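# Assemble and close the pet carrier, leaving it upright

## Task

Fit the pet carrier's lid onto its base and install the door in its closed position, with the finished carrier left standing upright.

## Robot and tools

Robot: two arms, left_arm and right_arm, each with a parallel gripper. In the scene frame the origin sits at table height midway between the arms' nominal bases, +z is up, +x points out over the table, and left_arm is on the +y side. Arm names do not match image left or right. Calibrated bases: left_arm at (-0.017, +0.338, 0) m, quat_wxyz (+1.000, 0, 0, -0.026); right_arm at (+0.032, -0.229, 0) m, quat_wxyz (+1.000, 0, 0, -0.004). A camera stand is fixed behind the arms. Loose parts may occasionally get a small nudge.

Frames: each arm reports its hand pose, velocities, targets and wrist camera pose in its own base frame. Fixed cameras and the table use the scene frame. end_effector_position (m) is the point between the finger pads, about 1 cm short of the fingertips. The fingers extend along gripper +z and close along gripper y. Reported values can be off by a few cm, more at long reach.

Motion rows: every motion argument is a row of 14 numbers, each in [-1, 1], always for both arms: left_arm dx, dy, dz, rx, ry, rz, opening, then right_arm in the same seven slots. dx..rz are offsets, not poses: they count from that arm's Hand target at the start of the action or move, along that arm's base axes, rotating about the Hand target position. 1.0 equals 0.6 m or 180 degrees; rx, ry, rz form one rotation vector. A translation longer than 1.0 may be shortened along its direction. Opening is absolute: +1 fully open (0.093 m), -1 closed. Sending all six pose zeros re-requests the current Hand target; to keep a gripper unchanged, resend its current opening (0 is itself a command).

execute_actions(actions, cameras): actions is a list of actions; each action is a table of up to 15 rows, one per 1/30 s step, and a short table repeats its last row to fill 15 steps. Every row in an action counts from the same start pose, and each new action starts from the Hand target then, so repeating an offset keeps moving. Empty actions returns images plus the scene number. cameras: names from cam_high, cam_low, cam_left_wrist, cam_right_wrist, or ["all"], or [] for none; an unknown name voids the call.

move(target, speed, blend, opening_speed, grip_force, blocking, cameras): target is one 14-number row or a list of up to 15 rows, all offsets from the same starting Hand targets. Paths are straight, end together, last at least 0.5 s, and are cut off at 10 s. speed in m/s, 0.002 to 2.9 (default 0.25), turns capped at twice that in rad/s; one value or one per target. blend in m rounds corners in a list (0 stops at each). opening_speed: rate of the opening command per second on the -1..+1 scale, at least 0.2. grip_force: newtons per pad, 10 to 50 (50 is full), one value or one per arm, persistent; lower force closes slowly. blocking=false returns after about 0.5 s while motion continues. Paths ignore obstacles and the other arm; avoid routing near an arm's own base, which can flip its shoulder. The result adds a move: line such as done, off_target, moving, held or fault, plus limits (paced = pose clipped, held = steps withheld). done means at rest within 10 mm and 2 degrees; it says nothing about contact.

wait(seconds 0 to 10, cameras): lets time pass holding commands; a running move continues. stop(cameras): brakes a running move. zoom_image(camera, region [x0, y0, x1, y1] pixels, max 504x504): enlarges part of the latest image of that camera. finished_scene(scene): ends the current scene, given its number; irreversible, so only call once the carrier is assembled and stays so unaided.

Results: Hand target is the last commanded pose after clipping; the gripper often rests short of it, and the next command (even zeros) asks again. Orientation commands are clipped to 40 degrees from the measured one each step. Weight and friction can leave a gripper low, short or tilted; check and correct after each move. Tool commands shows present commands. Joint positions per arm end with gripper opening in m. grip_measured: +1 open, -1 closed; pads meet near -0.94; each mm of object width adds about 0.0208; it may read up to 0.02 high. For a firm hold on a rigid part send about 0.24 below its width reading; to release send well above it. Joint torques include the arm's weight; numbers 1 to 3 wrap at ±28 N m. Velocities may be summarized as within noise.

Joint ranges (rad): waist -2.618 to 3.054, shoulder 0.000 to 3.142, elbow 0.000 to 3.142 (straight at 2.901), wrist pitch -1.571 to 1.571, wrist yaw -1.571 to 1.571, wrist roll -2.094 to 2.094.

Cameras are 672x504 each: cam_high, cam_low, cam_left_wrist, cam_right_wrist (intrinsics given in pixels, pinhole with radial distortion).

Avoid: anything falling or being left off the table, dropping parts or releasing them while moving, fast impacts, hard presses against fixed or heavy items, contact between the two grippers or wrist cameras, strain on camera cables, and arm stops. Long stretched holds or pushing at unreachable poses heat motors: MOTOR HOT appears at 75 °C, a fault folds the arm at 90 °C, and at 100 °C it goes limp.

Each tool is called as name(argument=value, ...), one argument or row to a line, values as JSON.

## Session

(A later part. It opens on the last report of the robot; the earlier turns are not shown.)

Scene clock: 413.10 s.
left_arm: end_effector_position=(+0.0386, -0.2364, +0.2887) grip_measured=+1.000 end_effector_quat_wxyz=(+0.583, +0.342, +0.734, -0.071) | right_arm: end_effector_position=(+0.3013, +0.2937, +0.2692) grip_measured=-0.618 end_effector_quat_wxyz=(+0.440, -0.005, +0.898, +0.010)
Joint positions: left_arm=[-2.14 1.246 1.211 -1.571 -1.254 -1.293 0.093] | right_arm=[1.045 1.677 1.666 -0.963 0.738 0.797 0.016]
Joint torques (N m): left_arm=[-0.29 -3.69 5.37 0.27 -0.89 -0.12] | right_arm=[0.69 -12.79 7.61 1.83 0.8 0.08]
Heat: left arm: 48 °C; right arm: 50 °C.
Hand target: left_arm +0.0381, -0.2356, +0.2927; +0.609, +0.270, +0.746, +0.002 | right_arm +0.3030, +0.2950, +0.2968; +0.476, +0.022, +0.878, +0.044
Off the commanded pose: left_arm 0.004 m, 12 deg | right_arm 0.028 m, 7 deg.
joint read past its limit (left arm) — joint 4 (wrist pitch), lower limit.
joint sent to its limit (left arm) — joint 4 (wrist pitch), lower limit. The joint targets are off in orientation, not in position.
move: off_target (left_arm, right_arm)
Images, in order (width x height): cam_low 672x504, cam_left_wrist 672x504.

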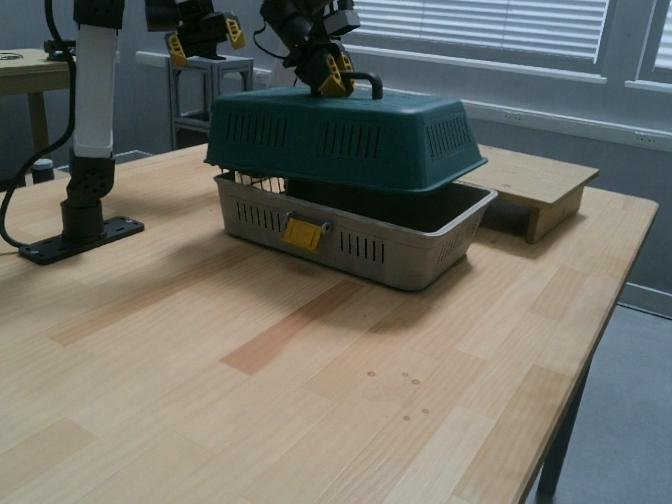

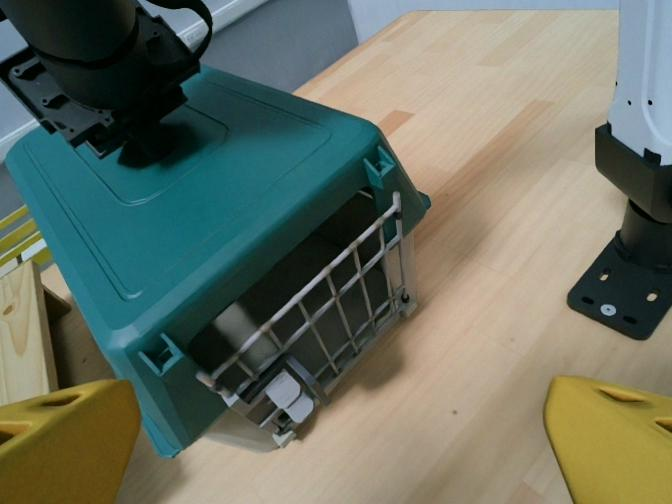

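move(
  target=[
    [-0.02,0.02,0,0,0,0,-1,0.0,0,0.06,0,0,0,-1],
    [-0.02,0.02,-0.05,0,0,0,-1,0.065,0,0.06,0,0.035,0,-1],
  ],
  cameras=["cam_left_wrist","cam_low","cam_high"],
  speed=0.07,
)

zoom_image(
  camera="cam_high",
  region=[240, 130, 470, 300],
)

zoom_image(
  camera="cam_low",
  region=[180, 50, 520, 310],
)

Scene clock: 433.33 s.
left_arm: end_effector_position=(+0.0274, -0.2239, +0.2651) grip_measured=-0.981 end_effector_quat_wxyz=(+0.573, +0.357, +0.731, -0.100) | right_arm: end_effector_position=(+0.3322, +0.2922, +0.3037) grip_measured=-0.618 end_effector_quat_wxyz=(+0.391, +0.006, +0.920, +0.017)
Joint positions: left_arm=[-2.233 1.196 1.091 -1.571 -1.239 -1.4 0] | right_arm=[0.938 1.848 2.082 -1.232 0.601 0.77 0.016]
Joint torques (N m): left_arm=[0.18 -2.03 5.26 0.18 -0.57 -0.12] | right_arm=[-0.65 -10.45 12.01 1.65 0.66 -0.15]
Heat: left arm: 48 °C; right arm: 50 °C.
Hand target: left_arm +0.0261, -0.2236, +0.2626; +0.609, +0.270, +0.746, +0.002 | right_arm +0.3420, +0.2950, +0.3329; +0.427, +0.025, +0.903, +0.043
Off the commanded pose: left_arm 0.003 m, 16 deg | right_arm 0.031 m, 6 deg.
joint read past its limit (left arm) — joint 4 (wrist pitch), lower limit.
joint sent to its limit (left arm) — joint 4 (wrist pitch), lower limit. The joint targets are off in orientation, not in position.
move: off_target (left_arm, right_arm)
Images, in order (width x height): cam_high 672x504, cam_low 672x504, cam_left_wrist 672x504.

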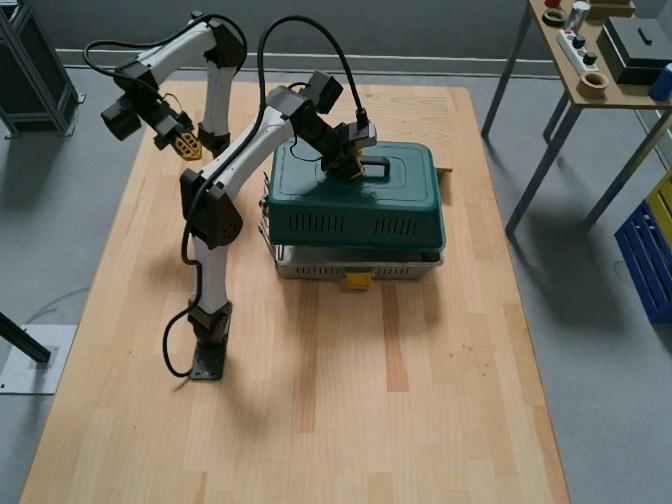

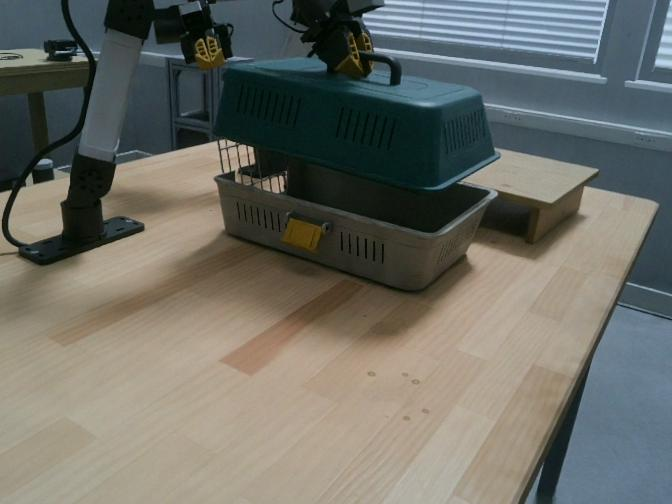

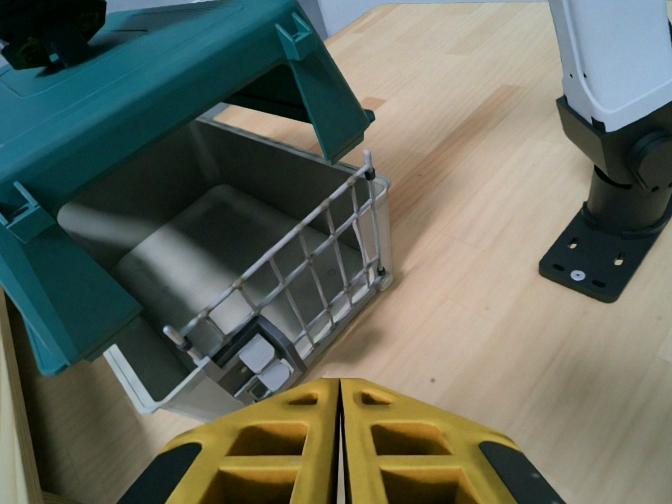

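Scaled by 2.191 from the camera's 672x504 image, which has a finer 960x720 frame.

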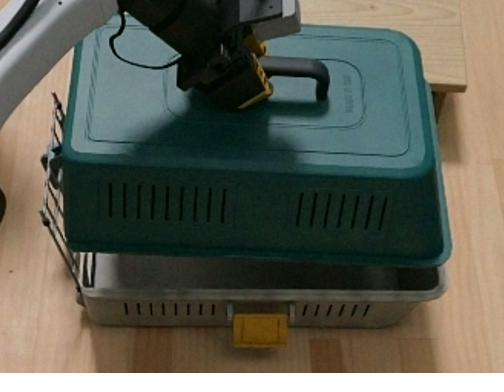

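Scaled by 1.482 from the camera's 672x504 image, which has a finer 960x720 frame.

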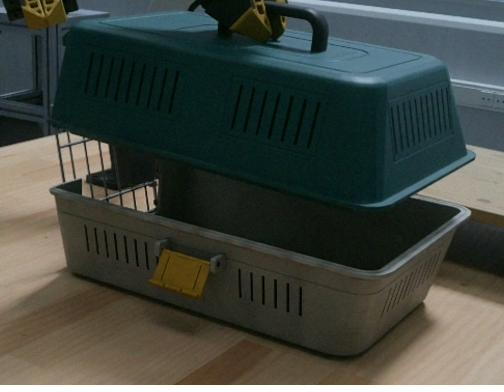

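move(
  target=[0.2,-0.085,-0.15,0,0,0,-1,0.013,-0.013,0,0,0,0,-1],
  cameras=["cam_left_wrist","cam_low","cam_high"],
  speed=0.07,
)

zoom_image(
  camera="cam_high",
  region=[200, 130, 470, 300],
)

zoom_image(
  camera="cam_low",
  region=[180, 50, 520, 310],
)

Scene clock: 448.40 s.
left_arm: end_effector_position=(+0.1452, -0.2724, +0.1743) grip_measured=-0.981 end_effector_quat_wxyz=(+0.609, +0.271, +0.745, +0.007) | right_arm: end_effector_position=(+0.3394, +0.2843, +0.3022) grip_measured=-0.618 end_effector_quat_wxyz=(+0.386, +0.005, +0.922, +0.012)
Joint positions: left_arm=[-1.609 1.223 0.6 -0.114 -1.177 -0.337 0] | right_arm=[0.908 1.848 2.082 -1.232 0.583 0.743 0.016]
Joint torques (N m): left_arm=[0.42 -3.41 5.85 1.83 -0.3 0.19] | right_arm=[-0.69 -11.75 10.33 1.86 0.63 -0.15]
Heat: left arm: 49 °C; right arm: 51 °C.
Hand target: left_arm +0.1461, -0.2746, +0.1726; +0.609, +0.270, +0.746, +0.002 | right_arm +0.3498, +0.2871, +0.3329; +0.427, +0.025, +0.903, +0.043
Off the commanded pose: left_arm 0.003 m, 1 deg | right_arm 0.033 m, 7 deg.
move: off_target (right_arm)
Images, in order (width x height): cam_high 672x504, cam_low 672x504, cam_left_wrist 672x504.

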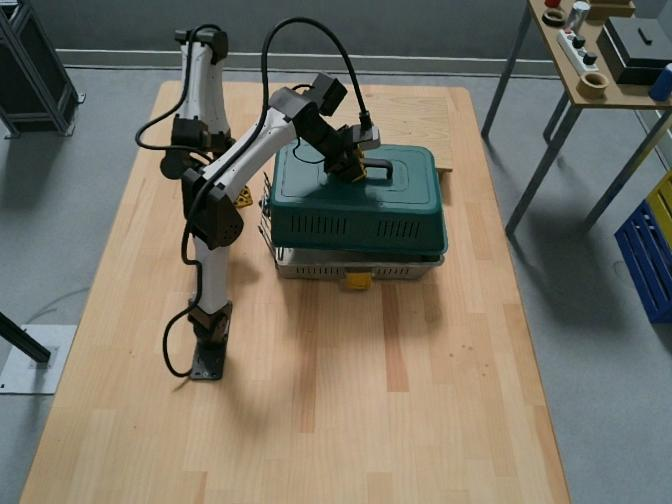

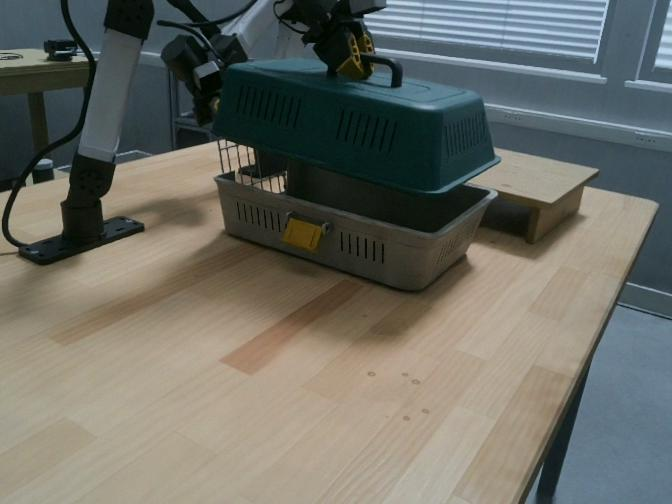

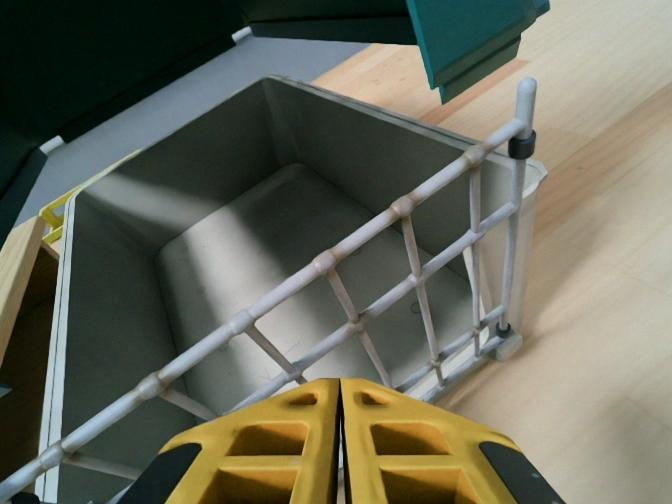

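Scaled by 1.867 from the camera's 672x504 image, which has a finer 960x720 frame.

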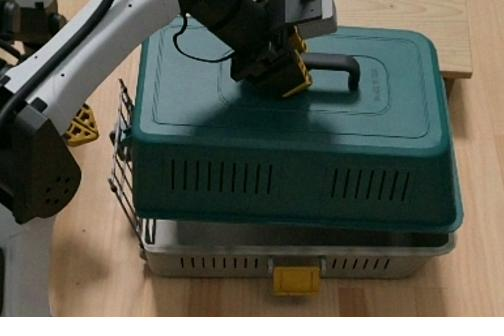

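Scaled by 1.482 from the camera's 672x504 image, which has a finer 960x720 frame.

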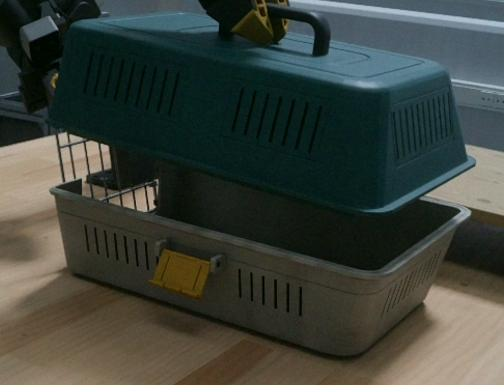

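move(
  target=[0.07,0.004,-0.01,0,0,0,-1,0,0,0,0,0,0,-1],
  cameras=["cam_left_wrist","cam_low"],
  speed=0.05,
)

Scene clock: 459.23 s.
left_arm: end_effector_position=(+0.1869, -0.2699, +0.1669) grip_measured=-0.981 end_effector_quat_wxyz=(+0.607, +0.271, +0.747, +0.009) | right_arm: end_effector_position=(+0.3394, +0.2843, +0.3022) grip_measured=-0.618 end_effector_quat_wxyz=(+0.386, +0.005, +0.922, +0.012)
Joint positions: left_arm=[-1.418 1.223 0.517 0.178 -1.022 -0.099 0] | right_arm=[0.908 1.848 2.082 -1.232 0.583 0.743 0.016]
Joint torques (N m): left_arm=[0.61 -3.38 6.01 2.1 -0.17 0.19] | right_arm=[-0.7 -11.74 10.3 1.86 0.62 -0.15]
Heat: left arm: 49 °C; right arm: 51 °C.
Hand target: left_arm +0.1882, -0.2721, +0.1665; +0.609, +0.270, +0.746, +0.002 | right_arm +0.3498, +0.2871, +0.3329; +0.427, +0.025, +0.903, +0.043
Off the commanded pose: left_arm 0.003 m, 1 deg | right_arm 0.033 m, 7 deg.
move: off_target (right_arm)
Images, in order (width x height): cam_low 672x504, cam_left_wrist 672x504.

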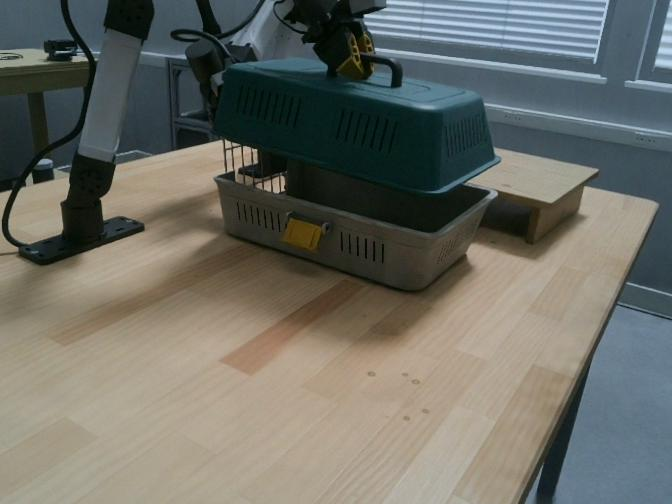

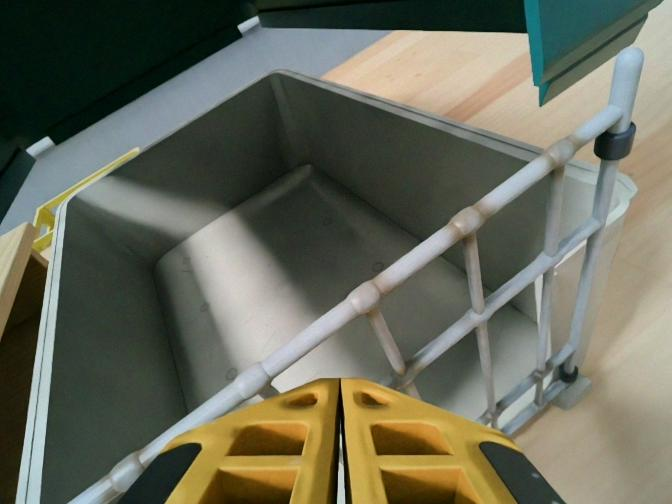

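move(
  target=[
    [0,0,0.022,0,0,0,-1,0,0,0,0,0,0,-1],
    [0.04,0.002,0.022,0,0,0,-1,0,0,0,0,0,0,-1],
  ],
  cameras=["cam_left_wrist","cam_low"],
  speed=0.04,
)

zoom_image(
  camera="cam_low",
  region=[180, 50, 350, 260],
)

Scene clock: 468.13 s.
left_arm: end_effector_position=(+0.2071, -0.2652, +0.1633) grip_measured=-0.981 end_effector_quat_wxyz=(+0.593, +0.290, +0.751, +0.020) | right_arm: end_effector_position=(+0.3426, +0.2848, +0.3040) grip_measured=-0.618 end_effector_quat_wxyz=(+0.391, +0.003, +0.920, +0.014)
Joint positions: left_arm=[-1.317 1.219 0.517 0.194 -0.919 -0.015 0] | right_arm=[0.903 1.848 2.082 -1.217 0.583 0.73 0.016]
Joint torques (N m): left_arm=[1.06 -4.68 8.34 2.25 -0.28 0.18] | right_arm=[-0.32 -11.69 10.37 1.75 0.6 -0.02]
Heat: left arm: 48 °C; right arm: 51 °C.
Hand target: left_arm +0.2121, -0.2710, +0.1798; +0.609, +0.270, +0.746, +0.002 | right_arm +0.3498, +0.2871, +0.3329; +0.427, +0.025, +0.903, +0.043
Off the commanded pose: left_arm 0.018 m, 4 deg | right_arm 0.030 m, 6 deg.
move: off_target (left_arm, right_arm)
Images, in order (width x height): cam_low 672x504, cam_left_wrist 672x504.

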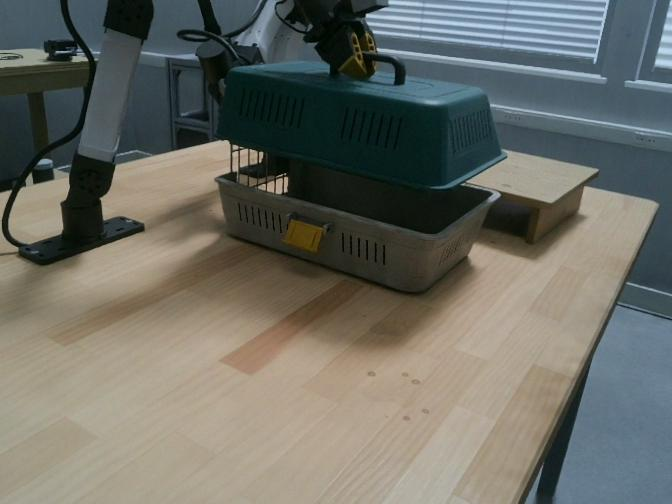

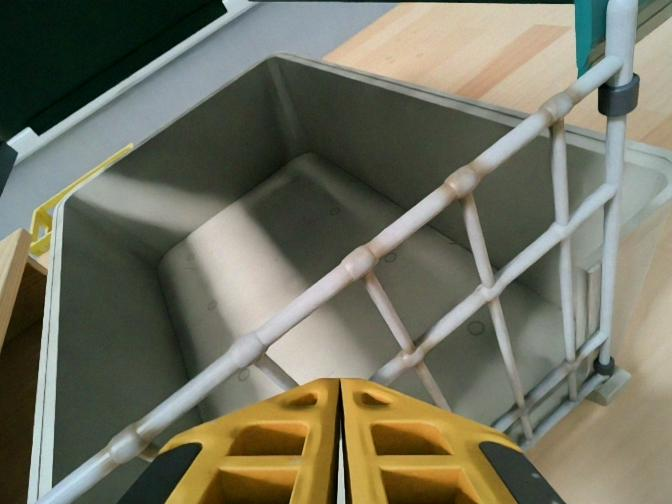

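Scaled by 2.400 from the camera's 672x504 image, which has a finer 960x720 frame.

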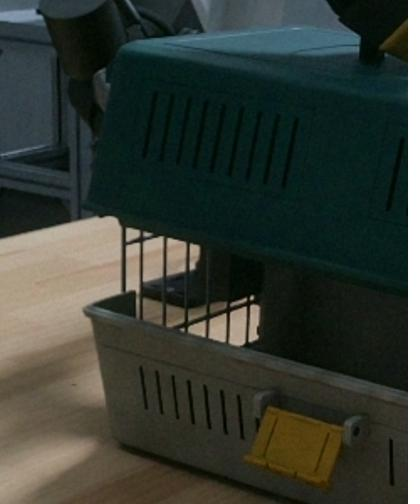

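move(
  target=[-0.02,0.005,-0.02,0,0,0,-1,0,0,0,0,0,0,-1],
  cameras=["cam_left_wrist","cam_low","cam_high"],
  speed=0.04,
)

zoom_image(
  camera="cam_low",
  region=[180, 50, 350, 260],
)

zoom_image(
  camera="cam_high",
  region=[240, 130, 470, 300],
)

Scene clock: 477.20 s.
left_arm: end_effector_position=(+0.2001, -0.2677, +0.1632) grip_measured=-0.981 end_effector_quat_wxyz=(+0.600, +0.290, +0.746, +0.014) | right_arm: end_effector_position=(+0.3424, +0.2851, +0.3038) grip_measured=-0.618 end_effector_quat_wxyz=(+0.390, +0.003, +0.921, +0.015)
Joint positions: left_arm=[-1.349 1.219 0.503 0.219 -0.942 -0.019 0] | right_arm=[0.903 1.848 2.082 -1.217 0.581 0.73 0.016]
Joint torques (N m): left_arm=[-0.24 -4.19 5.94 2.2 -0.39 -0.15] | right_arm=[-0.31 -11.64 10.36 1.76 0.63 -0.03]
Heat: left arm: 49 °C; right arm: 51 °C.
Hand target: left_arm +0.2001, -0.2681, +0.1678; +0.609, +0.270, +0.746, +0.002 | right_arm +0.3498, +0.2871, +0.3329; +0.427, +0.025, +0.903, +0.043
Off the commanded pose: left_arm 0.005 m, 3 deg | right_arm 0.030 m, 6 deg.
move: off_target (left_arm, right_arm)
Images, in order (width x height): cam_high 672x504, cam_low 672x504, cam_left_wrist 672x504.

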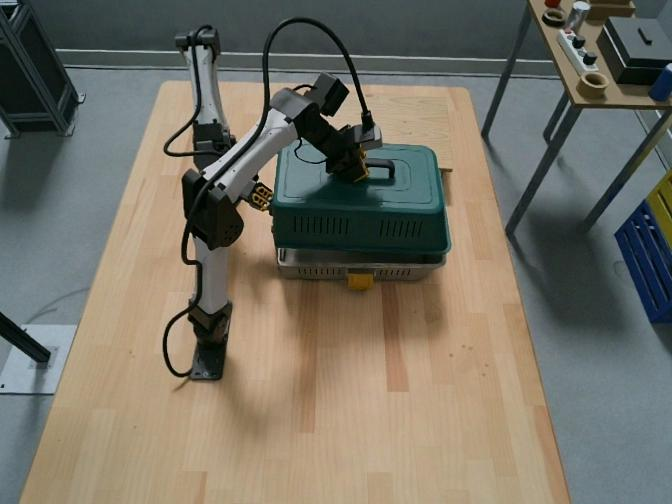

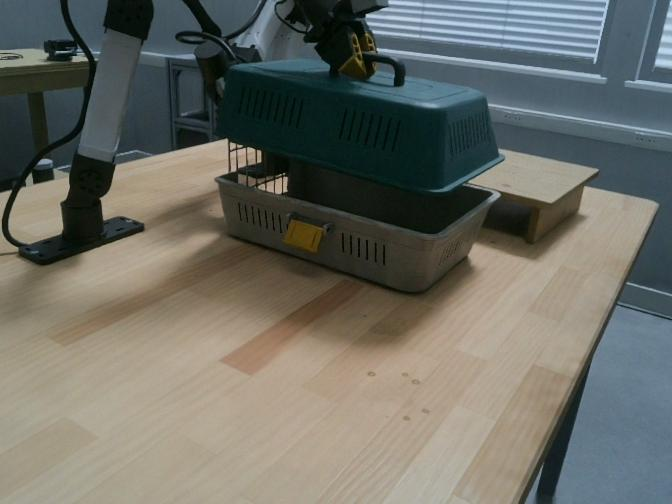

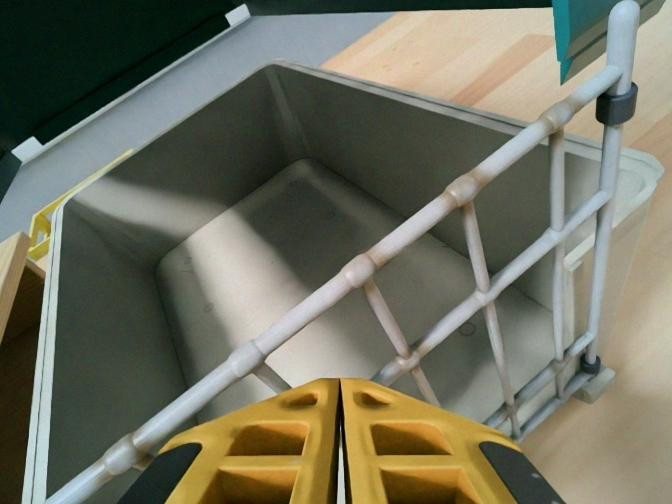

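Scaled by 2.400 from the camera's 672x504 image, which has a finer 960x720 frame.

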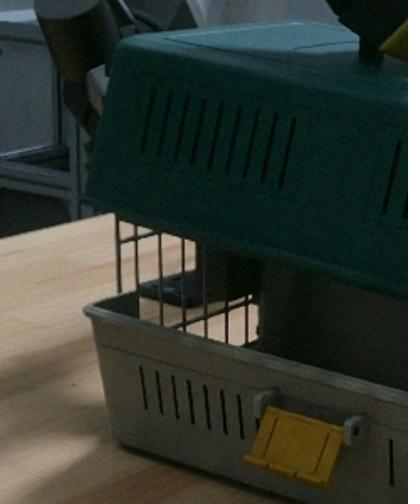

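Scaled by 2.191 from the camera's 672x504 image, which has a finer 960x720 frame.

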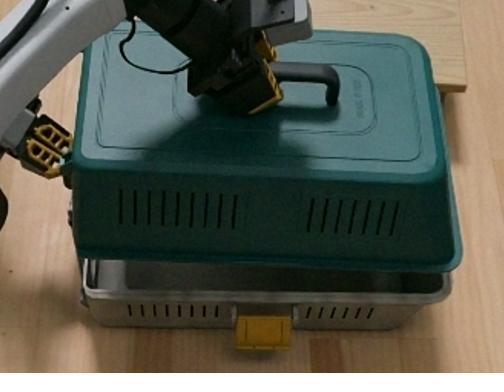

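move(
  target=[0,0,0,0,0,0,-1,0,0.004,-0.045,0,0,0,-1],
  cameras=["cam_left_wrist","cam_low","cam_high"],
  speed=0.04,
)

zoom_image(
  camera="cam_low",
  region=[180, 50, 350, 260],
)

zoom_image(
  camera="cam_high",
  region=[240, 130, 470, 300],
)

Scene clock: 482.87 s.
left_arm: end_effector_position=(+0.2002, -0.2677, +0.1633) grip_measured=-0.981 end_effector_quat_wxyz=(+0.600, +0.289, +0.746, +0.014) | right_arm: end_effector_position=(+0.3454, +0.2892, +0.2704) grip_measured=-0.618 end_effector_quat_wxyz=(+0.382, -0.001, +0.924, +0.005)
Joint positions: left_arm=[-1.349 1.219 0.503 0.22 -0.943 -0.019 0] | right_arm=[0.903 1.835 1.935 -1.11 0.58 0.73 0.016]
Joint torques (N m): left_arm=[-0.29 -4.27 5.94 2.18 -0.44 -0.04] | right_arm=[0.02 -15.35 7.72 1.87 0.66 0.03]
Heat: left arm: 50 °C; right arm: 51 °C.
Hand target: left_arm +0.2001, -0.2680, +0.1678; +0.609, +0.270, +0.746, +0.002 | right_arm +0.3498, +0.2894, +0.3059; +0.427, +0.025, +0.903, +0.043
Off the commanded pose: left_arm 0.005 m, 3 deg | right_arm 0.036 m, 8 deg.
move: off_target (left_arm, right_arm)
Images, in order (width x height): cam_high 672x504, cam_low 672x504, cam_left_wrist 672x504.

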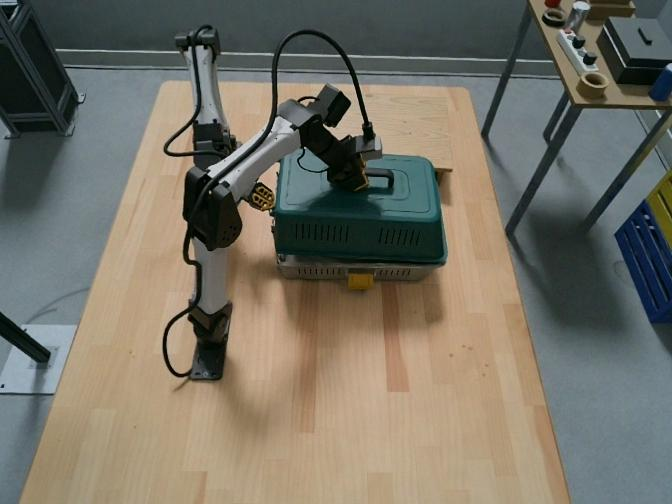

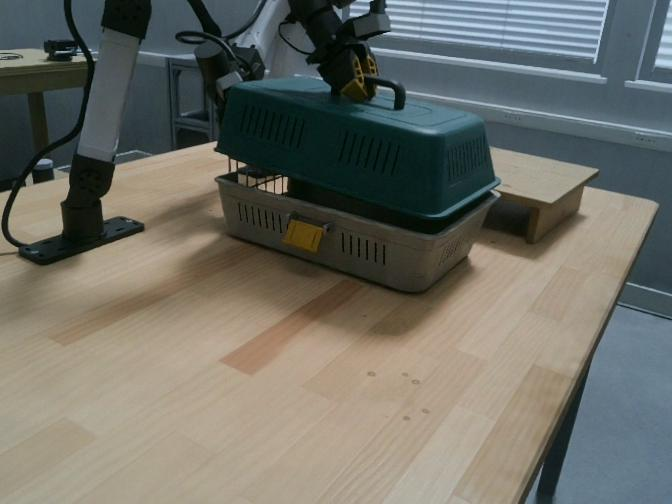

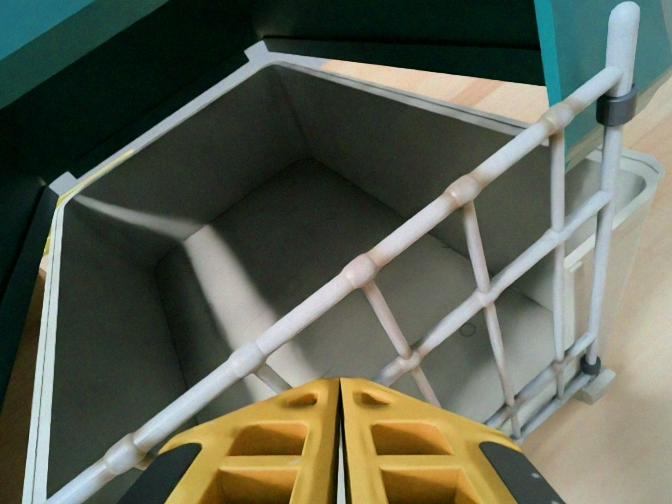

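Scaled by 2.400 from the camera's 672x504 image, which has a finer 960x720 frame.

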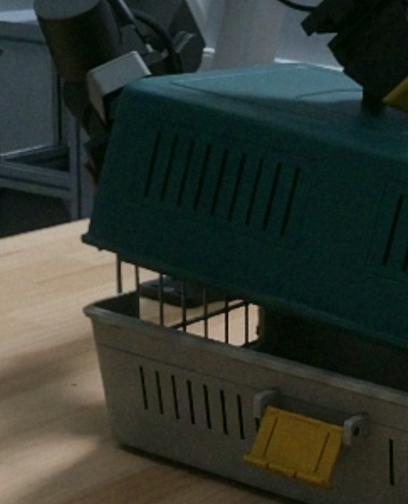

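Scaled by 2.191 from the camera's 672x504 image, which has a finer 960x720 frame.

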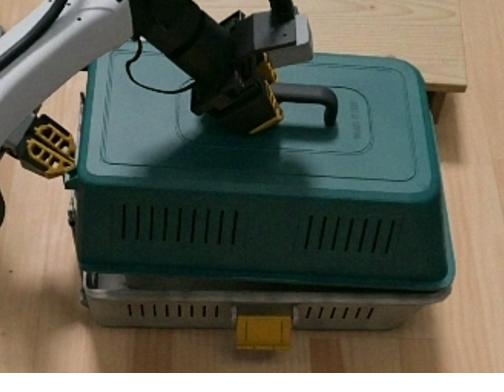

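move(
  target=[0,0,0,0.0,-0.12,0,-1,0,0.0,0.01,0,-0.018,0,-1],
  cameras=["cam_left_wrist","cam_low","cam_high"],
  speed=0.06,
)

zoom_image(
  camera="cam_low",
  region=[180, 50, 520, 310],
)

Scene clock: 492.40 s.
left_arm: end_effector_position=(+0.2015, -0.2700, +0.1527) grip_measured=-0.981 end_effector_quat_wxyz=(+0.708, +0.307, +0.630, +0.084) | right_arm: end_effector_position=(+0.3456, +0.2905, +0.2736) grip_measured=-0.618 end_effector_quat_wxyz=(+0.402, +0.003, +0.916, +0.011)
Joint positions: left_arm=[-1.375 1.649 0.264 1.421 -1.04 0.603 0] | right_arm=[0.914 1.805 1.88 -1.045 0.609 0.726 0.016]
Joint torques (N m): left_arm=[-0.1 -3.51 3.08 3.33 0.03 0.16] | right_arm=[0.28 -15.41 7.76 1.99 0.82 -0.14]
Heat: left arm: 50 °C; right arm: 52 °C.
Hand target: left_arm +0.2001, -0.2680, +0.1678; +0.738, +0.264, +0.618, +0.052 | right_arm +0.3498, +0.2895, +0.3119; +0.453, +0.023, +0.890, +0.044
Off the commanded pose: left_arm 0.015 m, 7 deg | right_arm 0.039 m, 8 deg.
move: off_target (left_arm, right_arm)
Images, in order (width x height): cam_high 672x504, cam_low 672x504, cam_left_wrist 672x504.

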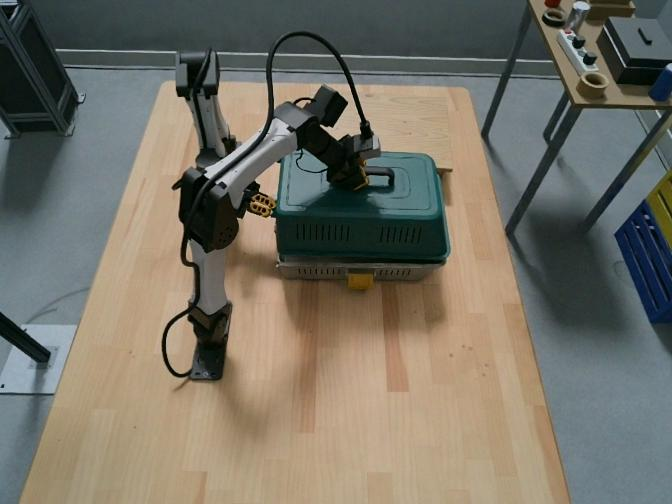

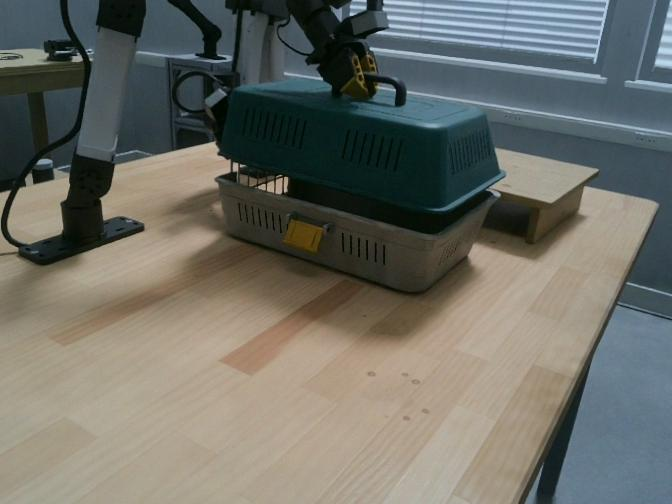

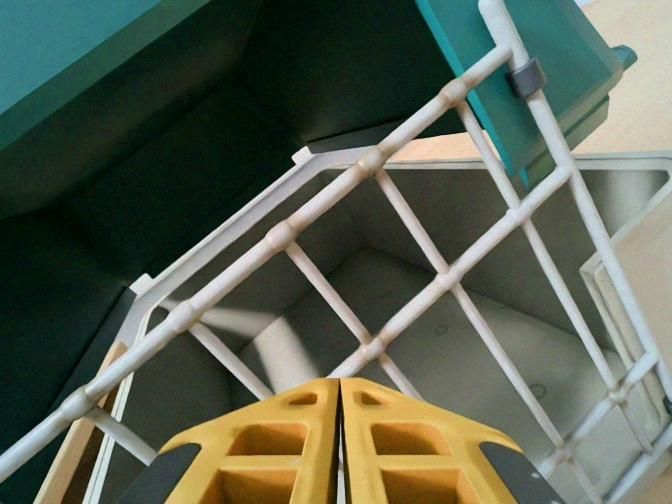

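Scaled by 1.482 from the camera's 672x504 image, which has a finer 960x720 frame.

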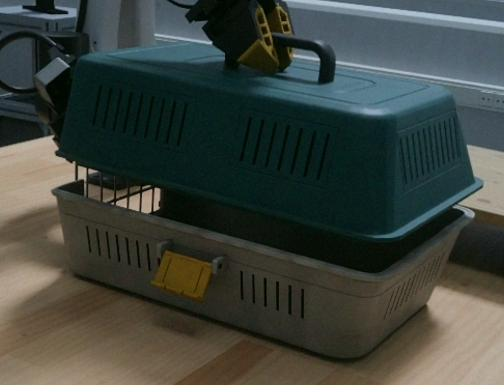

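move(
  target=[0,0,-0.01,-0.0,-0.07,-0.04,-1,-0.013,0.0,0.0,0,0,0,-1],
  cameras=["cam_left_wrist","cam_low","cam_high"],
  speed=0.06,
)

zoom_image(
  camera="cam_low",
  region=[180, 50, 520, 310],
)

Scene clock: 520.13 s.
left_arm: end_effector_position=(+0.1984, -0.2754, +0.1477) grip_measured=-0.981 end_effector_quat_wxyz=(+0.707, +0.383, +0.591, +0.064) | right_arm: end_effector_position=(+0.3424, +0.2907, +0.2780) grip_measured=-0.618 end_effector_quat_wxyz=(+0.412, +0.001, +0.911, +0.010)
Joint positions: left_arm=[-1.325 1.611 0.201 1.424 -0.84 0.676 0] | right_arm=[0.927 1.791 1.869 -1.036 0.631 0.724 0.016]
Joint torques (N m): left_arm=[1.43 -3.3 1.59 3.53 0.15 -0.15] | right_arm=[0.66 -15.36 7.15 1.85 0.7 0.01]
Heat: left arm: 47 °C; right arm: 54 °C.
Hand target: left_arm +0.2001, -0.2680, +0.1618; +0.803, +0.295, +0.516, +0.035 | right_arm +0.3420, +0.2896, +0.3119; +0.453, +0.023, +0.890, +0.044
Off the commanded pose: left_arm 0.016 m, 18 deg | right_arm 0.034 m, 7 deg.
joint sent to its limit (left arm) — joint 4 (wrist pitch), upper limit. The joint targets are off in orientation, not in position.
move: off_target (left_arm, right_arm)
Images, in order (width x height): cam_high 672x504, cam_low 672x504, cam_left_wrist 672x504.

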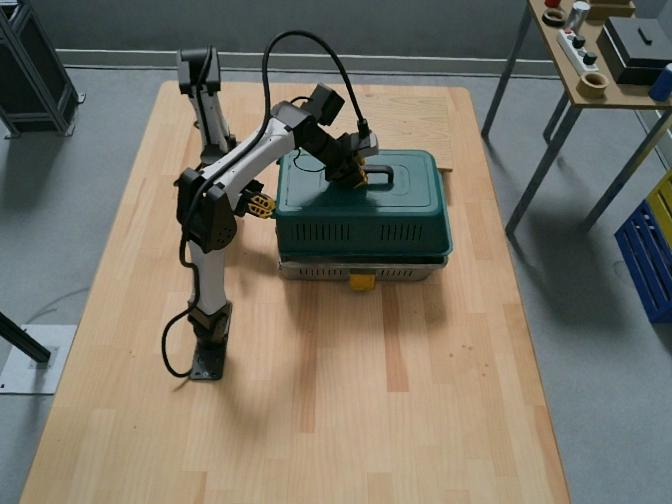

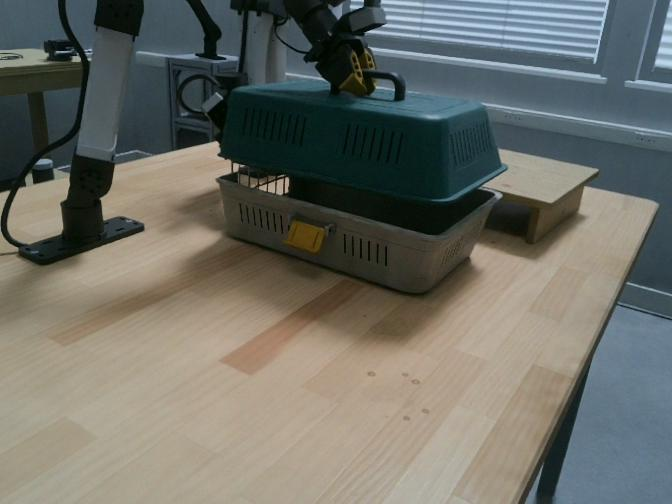

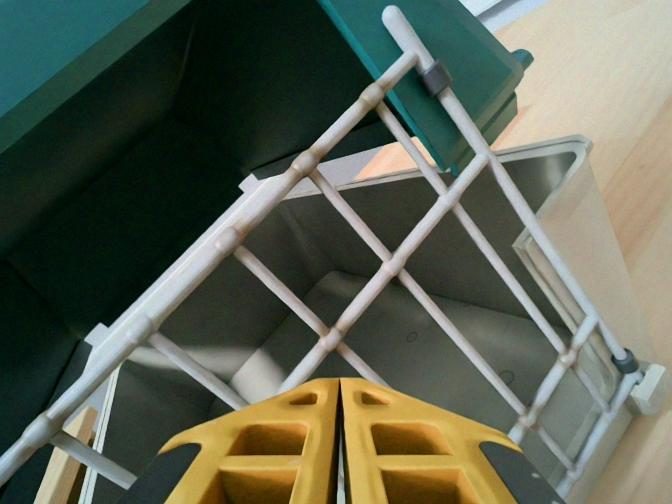

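Scaled by 1.482 from the camera's 672x504 image, which has a finer 960x720 frame.

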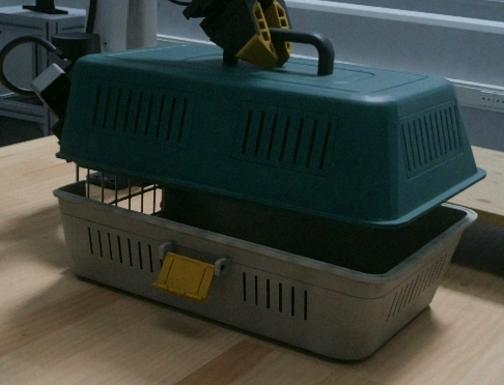

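move(
  target=[-0.03,-0.008,-0.02,0,0.03,0,-1,0,0,0,0,0,0,-1],
  cameras=["cam_left_wrist","cam_low","cam_high"],
  speed=0.04,
)

zoom_image(
  camera="cam_low",
  region=[180, 50, 520, 310],
)

zoom_image(
  camera="cam_high",
  region=[230, 140, 350, 290],
)

NO LINK: the link to the robot was lost, through no command of yours. Nothing of this call was sent. You have no control until a person gives it back. Your reply's later calls are not run. To wait, call execute_actions with no actions. The wait itself costs no score and uses none of the scene's actions.

NO LINK: the link to the robot is lost, so no picture can be shown. You have no control until a person gives it back. To wait, call execute_actions with no actions.

NO LINK: the link to the robot is lost, so no picture can be shown. You have no control until a person gives it back. To wait, call execute_actions with no actions.

execute_actions(
  actions=[],
)

NO LINK, STILL. Call execute_actions again with no actions.

execute_actions(
  actions=[],
)

execute_actions(
  actions=[],
)

execute_actions(
  actions=[],
)

NO LINK, STILL. Call execute_actions again with no actions.

not run: an earlier result of this reply reported a stop or a fault. Calls in your next reply go to the robot.

not run: an earlier result of this reply reported a stop or a fault. Calls in your next reply go to the robot.

execute_actions(
  actions=[],
)

NO LINK, STILL. Call execute_actions again with no actions.

execute_actions(
  actions=[],
)

Scene clock: 595.40 s.
left_arm: end_effector_position=(+0.1976, -0.2761, +0.1465) grip_measured=-0.981 end_effector_quat_wxyz=(+0.705, +0.389, +0.589, +0.068) | right_arm: end_effector_position=(+0.3413, +0.2911, +0.2714) grip_measured=-0.618 end_effector_quat_wxyz=(+0.402, -0.004, +0.915, +0.004)
Joint positions: left_arm=[-1.328 1.607 0.202 1.41 -0.84 0.683 0] | right_arm=[0.927 1.802 1.869 -1.05 0.622 0.723 0.016]
Joint velocities: within noise
Joint torques (N m): left_arm=[0.27 -4.44 3.9 2.16 -0.01 0.07] | right_arm=[-0.24 -10.56 7.38 1.42 0.45 -0.05]
Heat: left arm: 45 °C; right arm: 48 °C.
Hand target: left_arm +0.1984, -0.2754, +0.1477; +0.707, +0.383, +0.591, +0.064 | right_arm +0.3424, +0.2907, +0.2780; +0.412, +0.001, +0.911, +0.010
Tool commands: left_gripper/opening=-1.0 right_gripper/opening=-1.0
CONTROL GIVEN BACK BY A PERSON. The link is back. The arms hold where they stopped. Where a move or wait says "fault", it means the lost link, not a fault of the arm. Commands run again from your next reply on.

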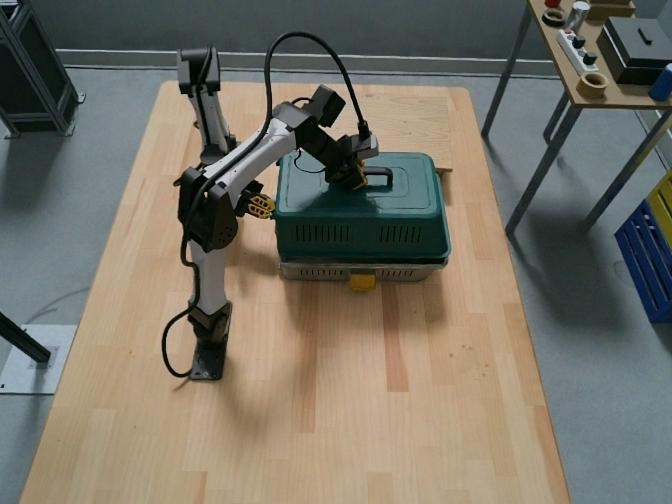

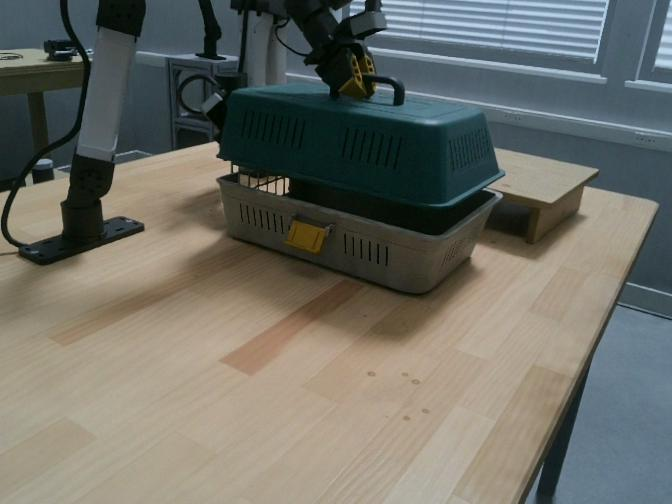

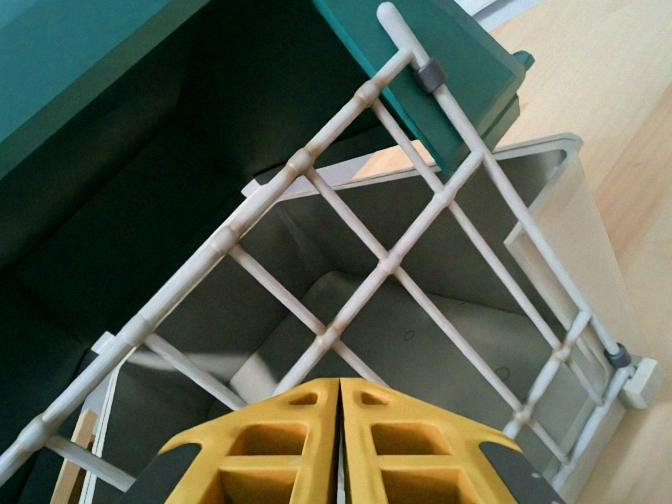

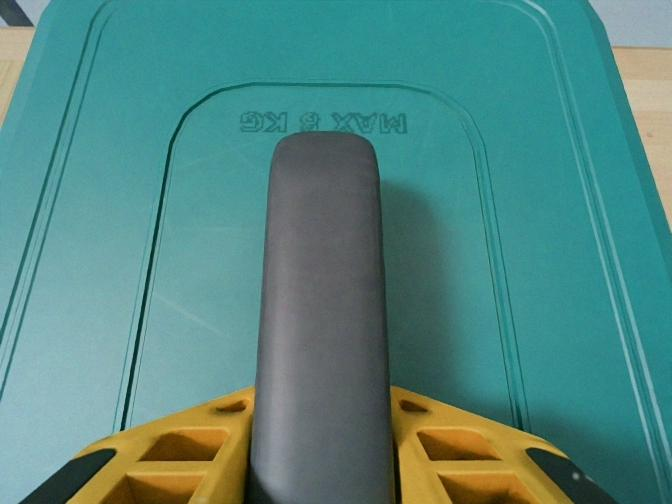

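move(
  target=[-0.02,-0.005,0,0,0.03,0,-1,-0.008,-0.002,0.06,0.02,-0.029,0,-1],
  cameras=["cam_left_wrist","cam_low","cam_high"],
  speed=0.05,
)

zoom_image(
  camera="cam_low",
  region=[180, 50, 520, 310],
)

zoom_image(
  camera="cam_high",
  region=[230, 140, 350, 290],
)

Scene clock: 601.40 s.
left_arm: end_effector_position=(+0.1853, -0.2775, +0.1416) grip_measured=-0.981 end_effector_quat_wxyz=(+0.677, +0.401, +0.615, +0.052) | right_arm: end_effector_position=(+0.3343, +0.2918, +0.2796) grip_measured=-0.618 end_effector_quat_wxyz=(+0.407, -0.008, +0.913, +0.010)
Joint positions: left_arm=[-1.38 1.459 0.22 1.117 -0.875 0.562 0] | right_arm=[0.942 1.78 1.869 -1.058 0.626 0.723 0.016]
Joint torques (N m): left_arm=[-0.06 -5.85 6.11 1.72 -0.27 -0.11] | right_arm=[0.27 -14.56 7.82 1.86 0.83 -0.07]
Heat: left arm: 45 °C; right arm: 49 °C.
Hand target: left_arm +0.1864, -0.2784, +0.1476; +0.679, +0.386, +0.623, +0.046 | right_arm +0.3376, +0.2895, +0.3140; +0.452, +0.014, +0.891, +0.039
Off the commanded pose: left_arm 0.006 m, 2 deg | right_arm 0.035 m, 7 deg.
CONTROL GIVEN BACK BY A PERSON, as an earlier result said. Commands run again.
move: off_target (right_arm)
Images, in order (width x height): cam_high 672x504, cam_low 672x504, cam_left_wrist 672x504.

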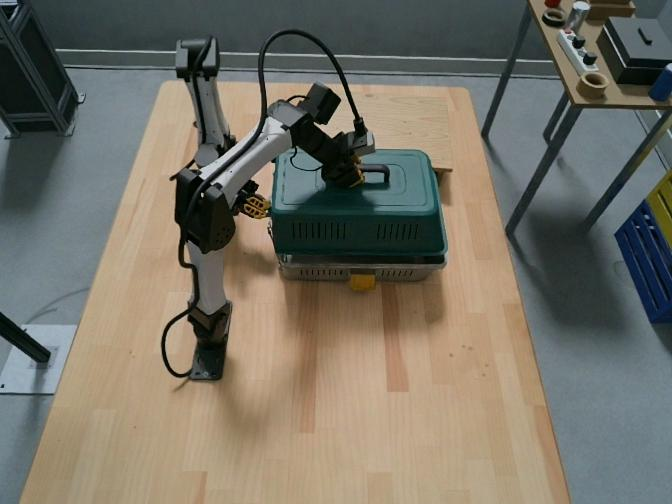

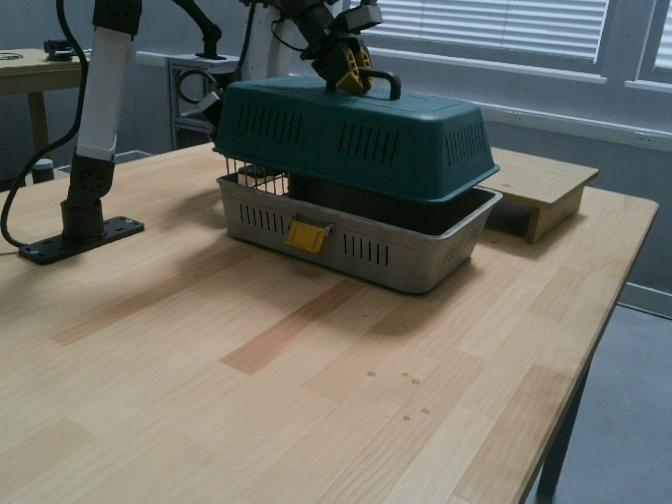

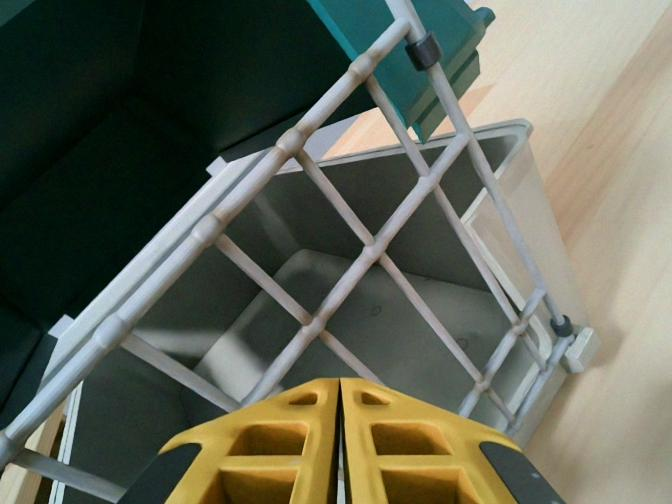

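Scaled by 1.482 from the camera's 672x504 image, which has a finer 960x720 frame.

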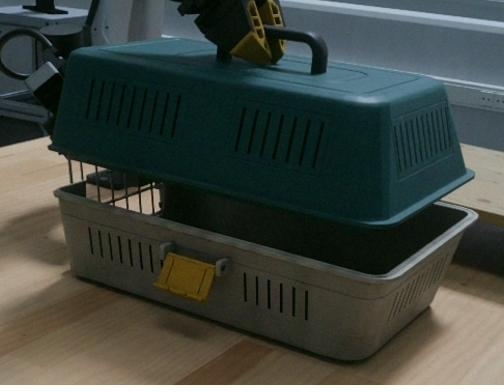

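Scaled by 3.360 from the camera's 672x504 image, which has a finer 960x720 frame.

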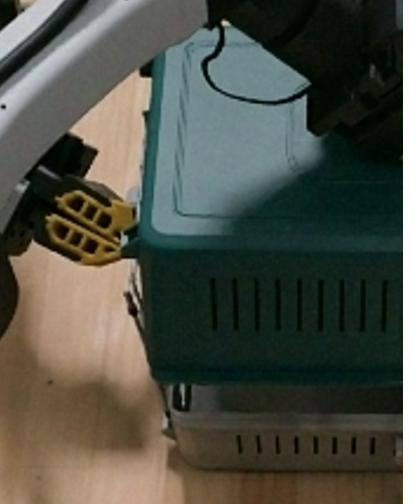

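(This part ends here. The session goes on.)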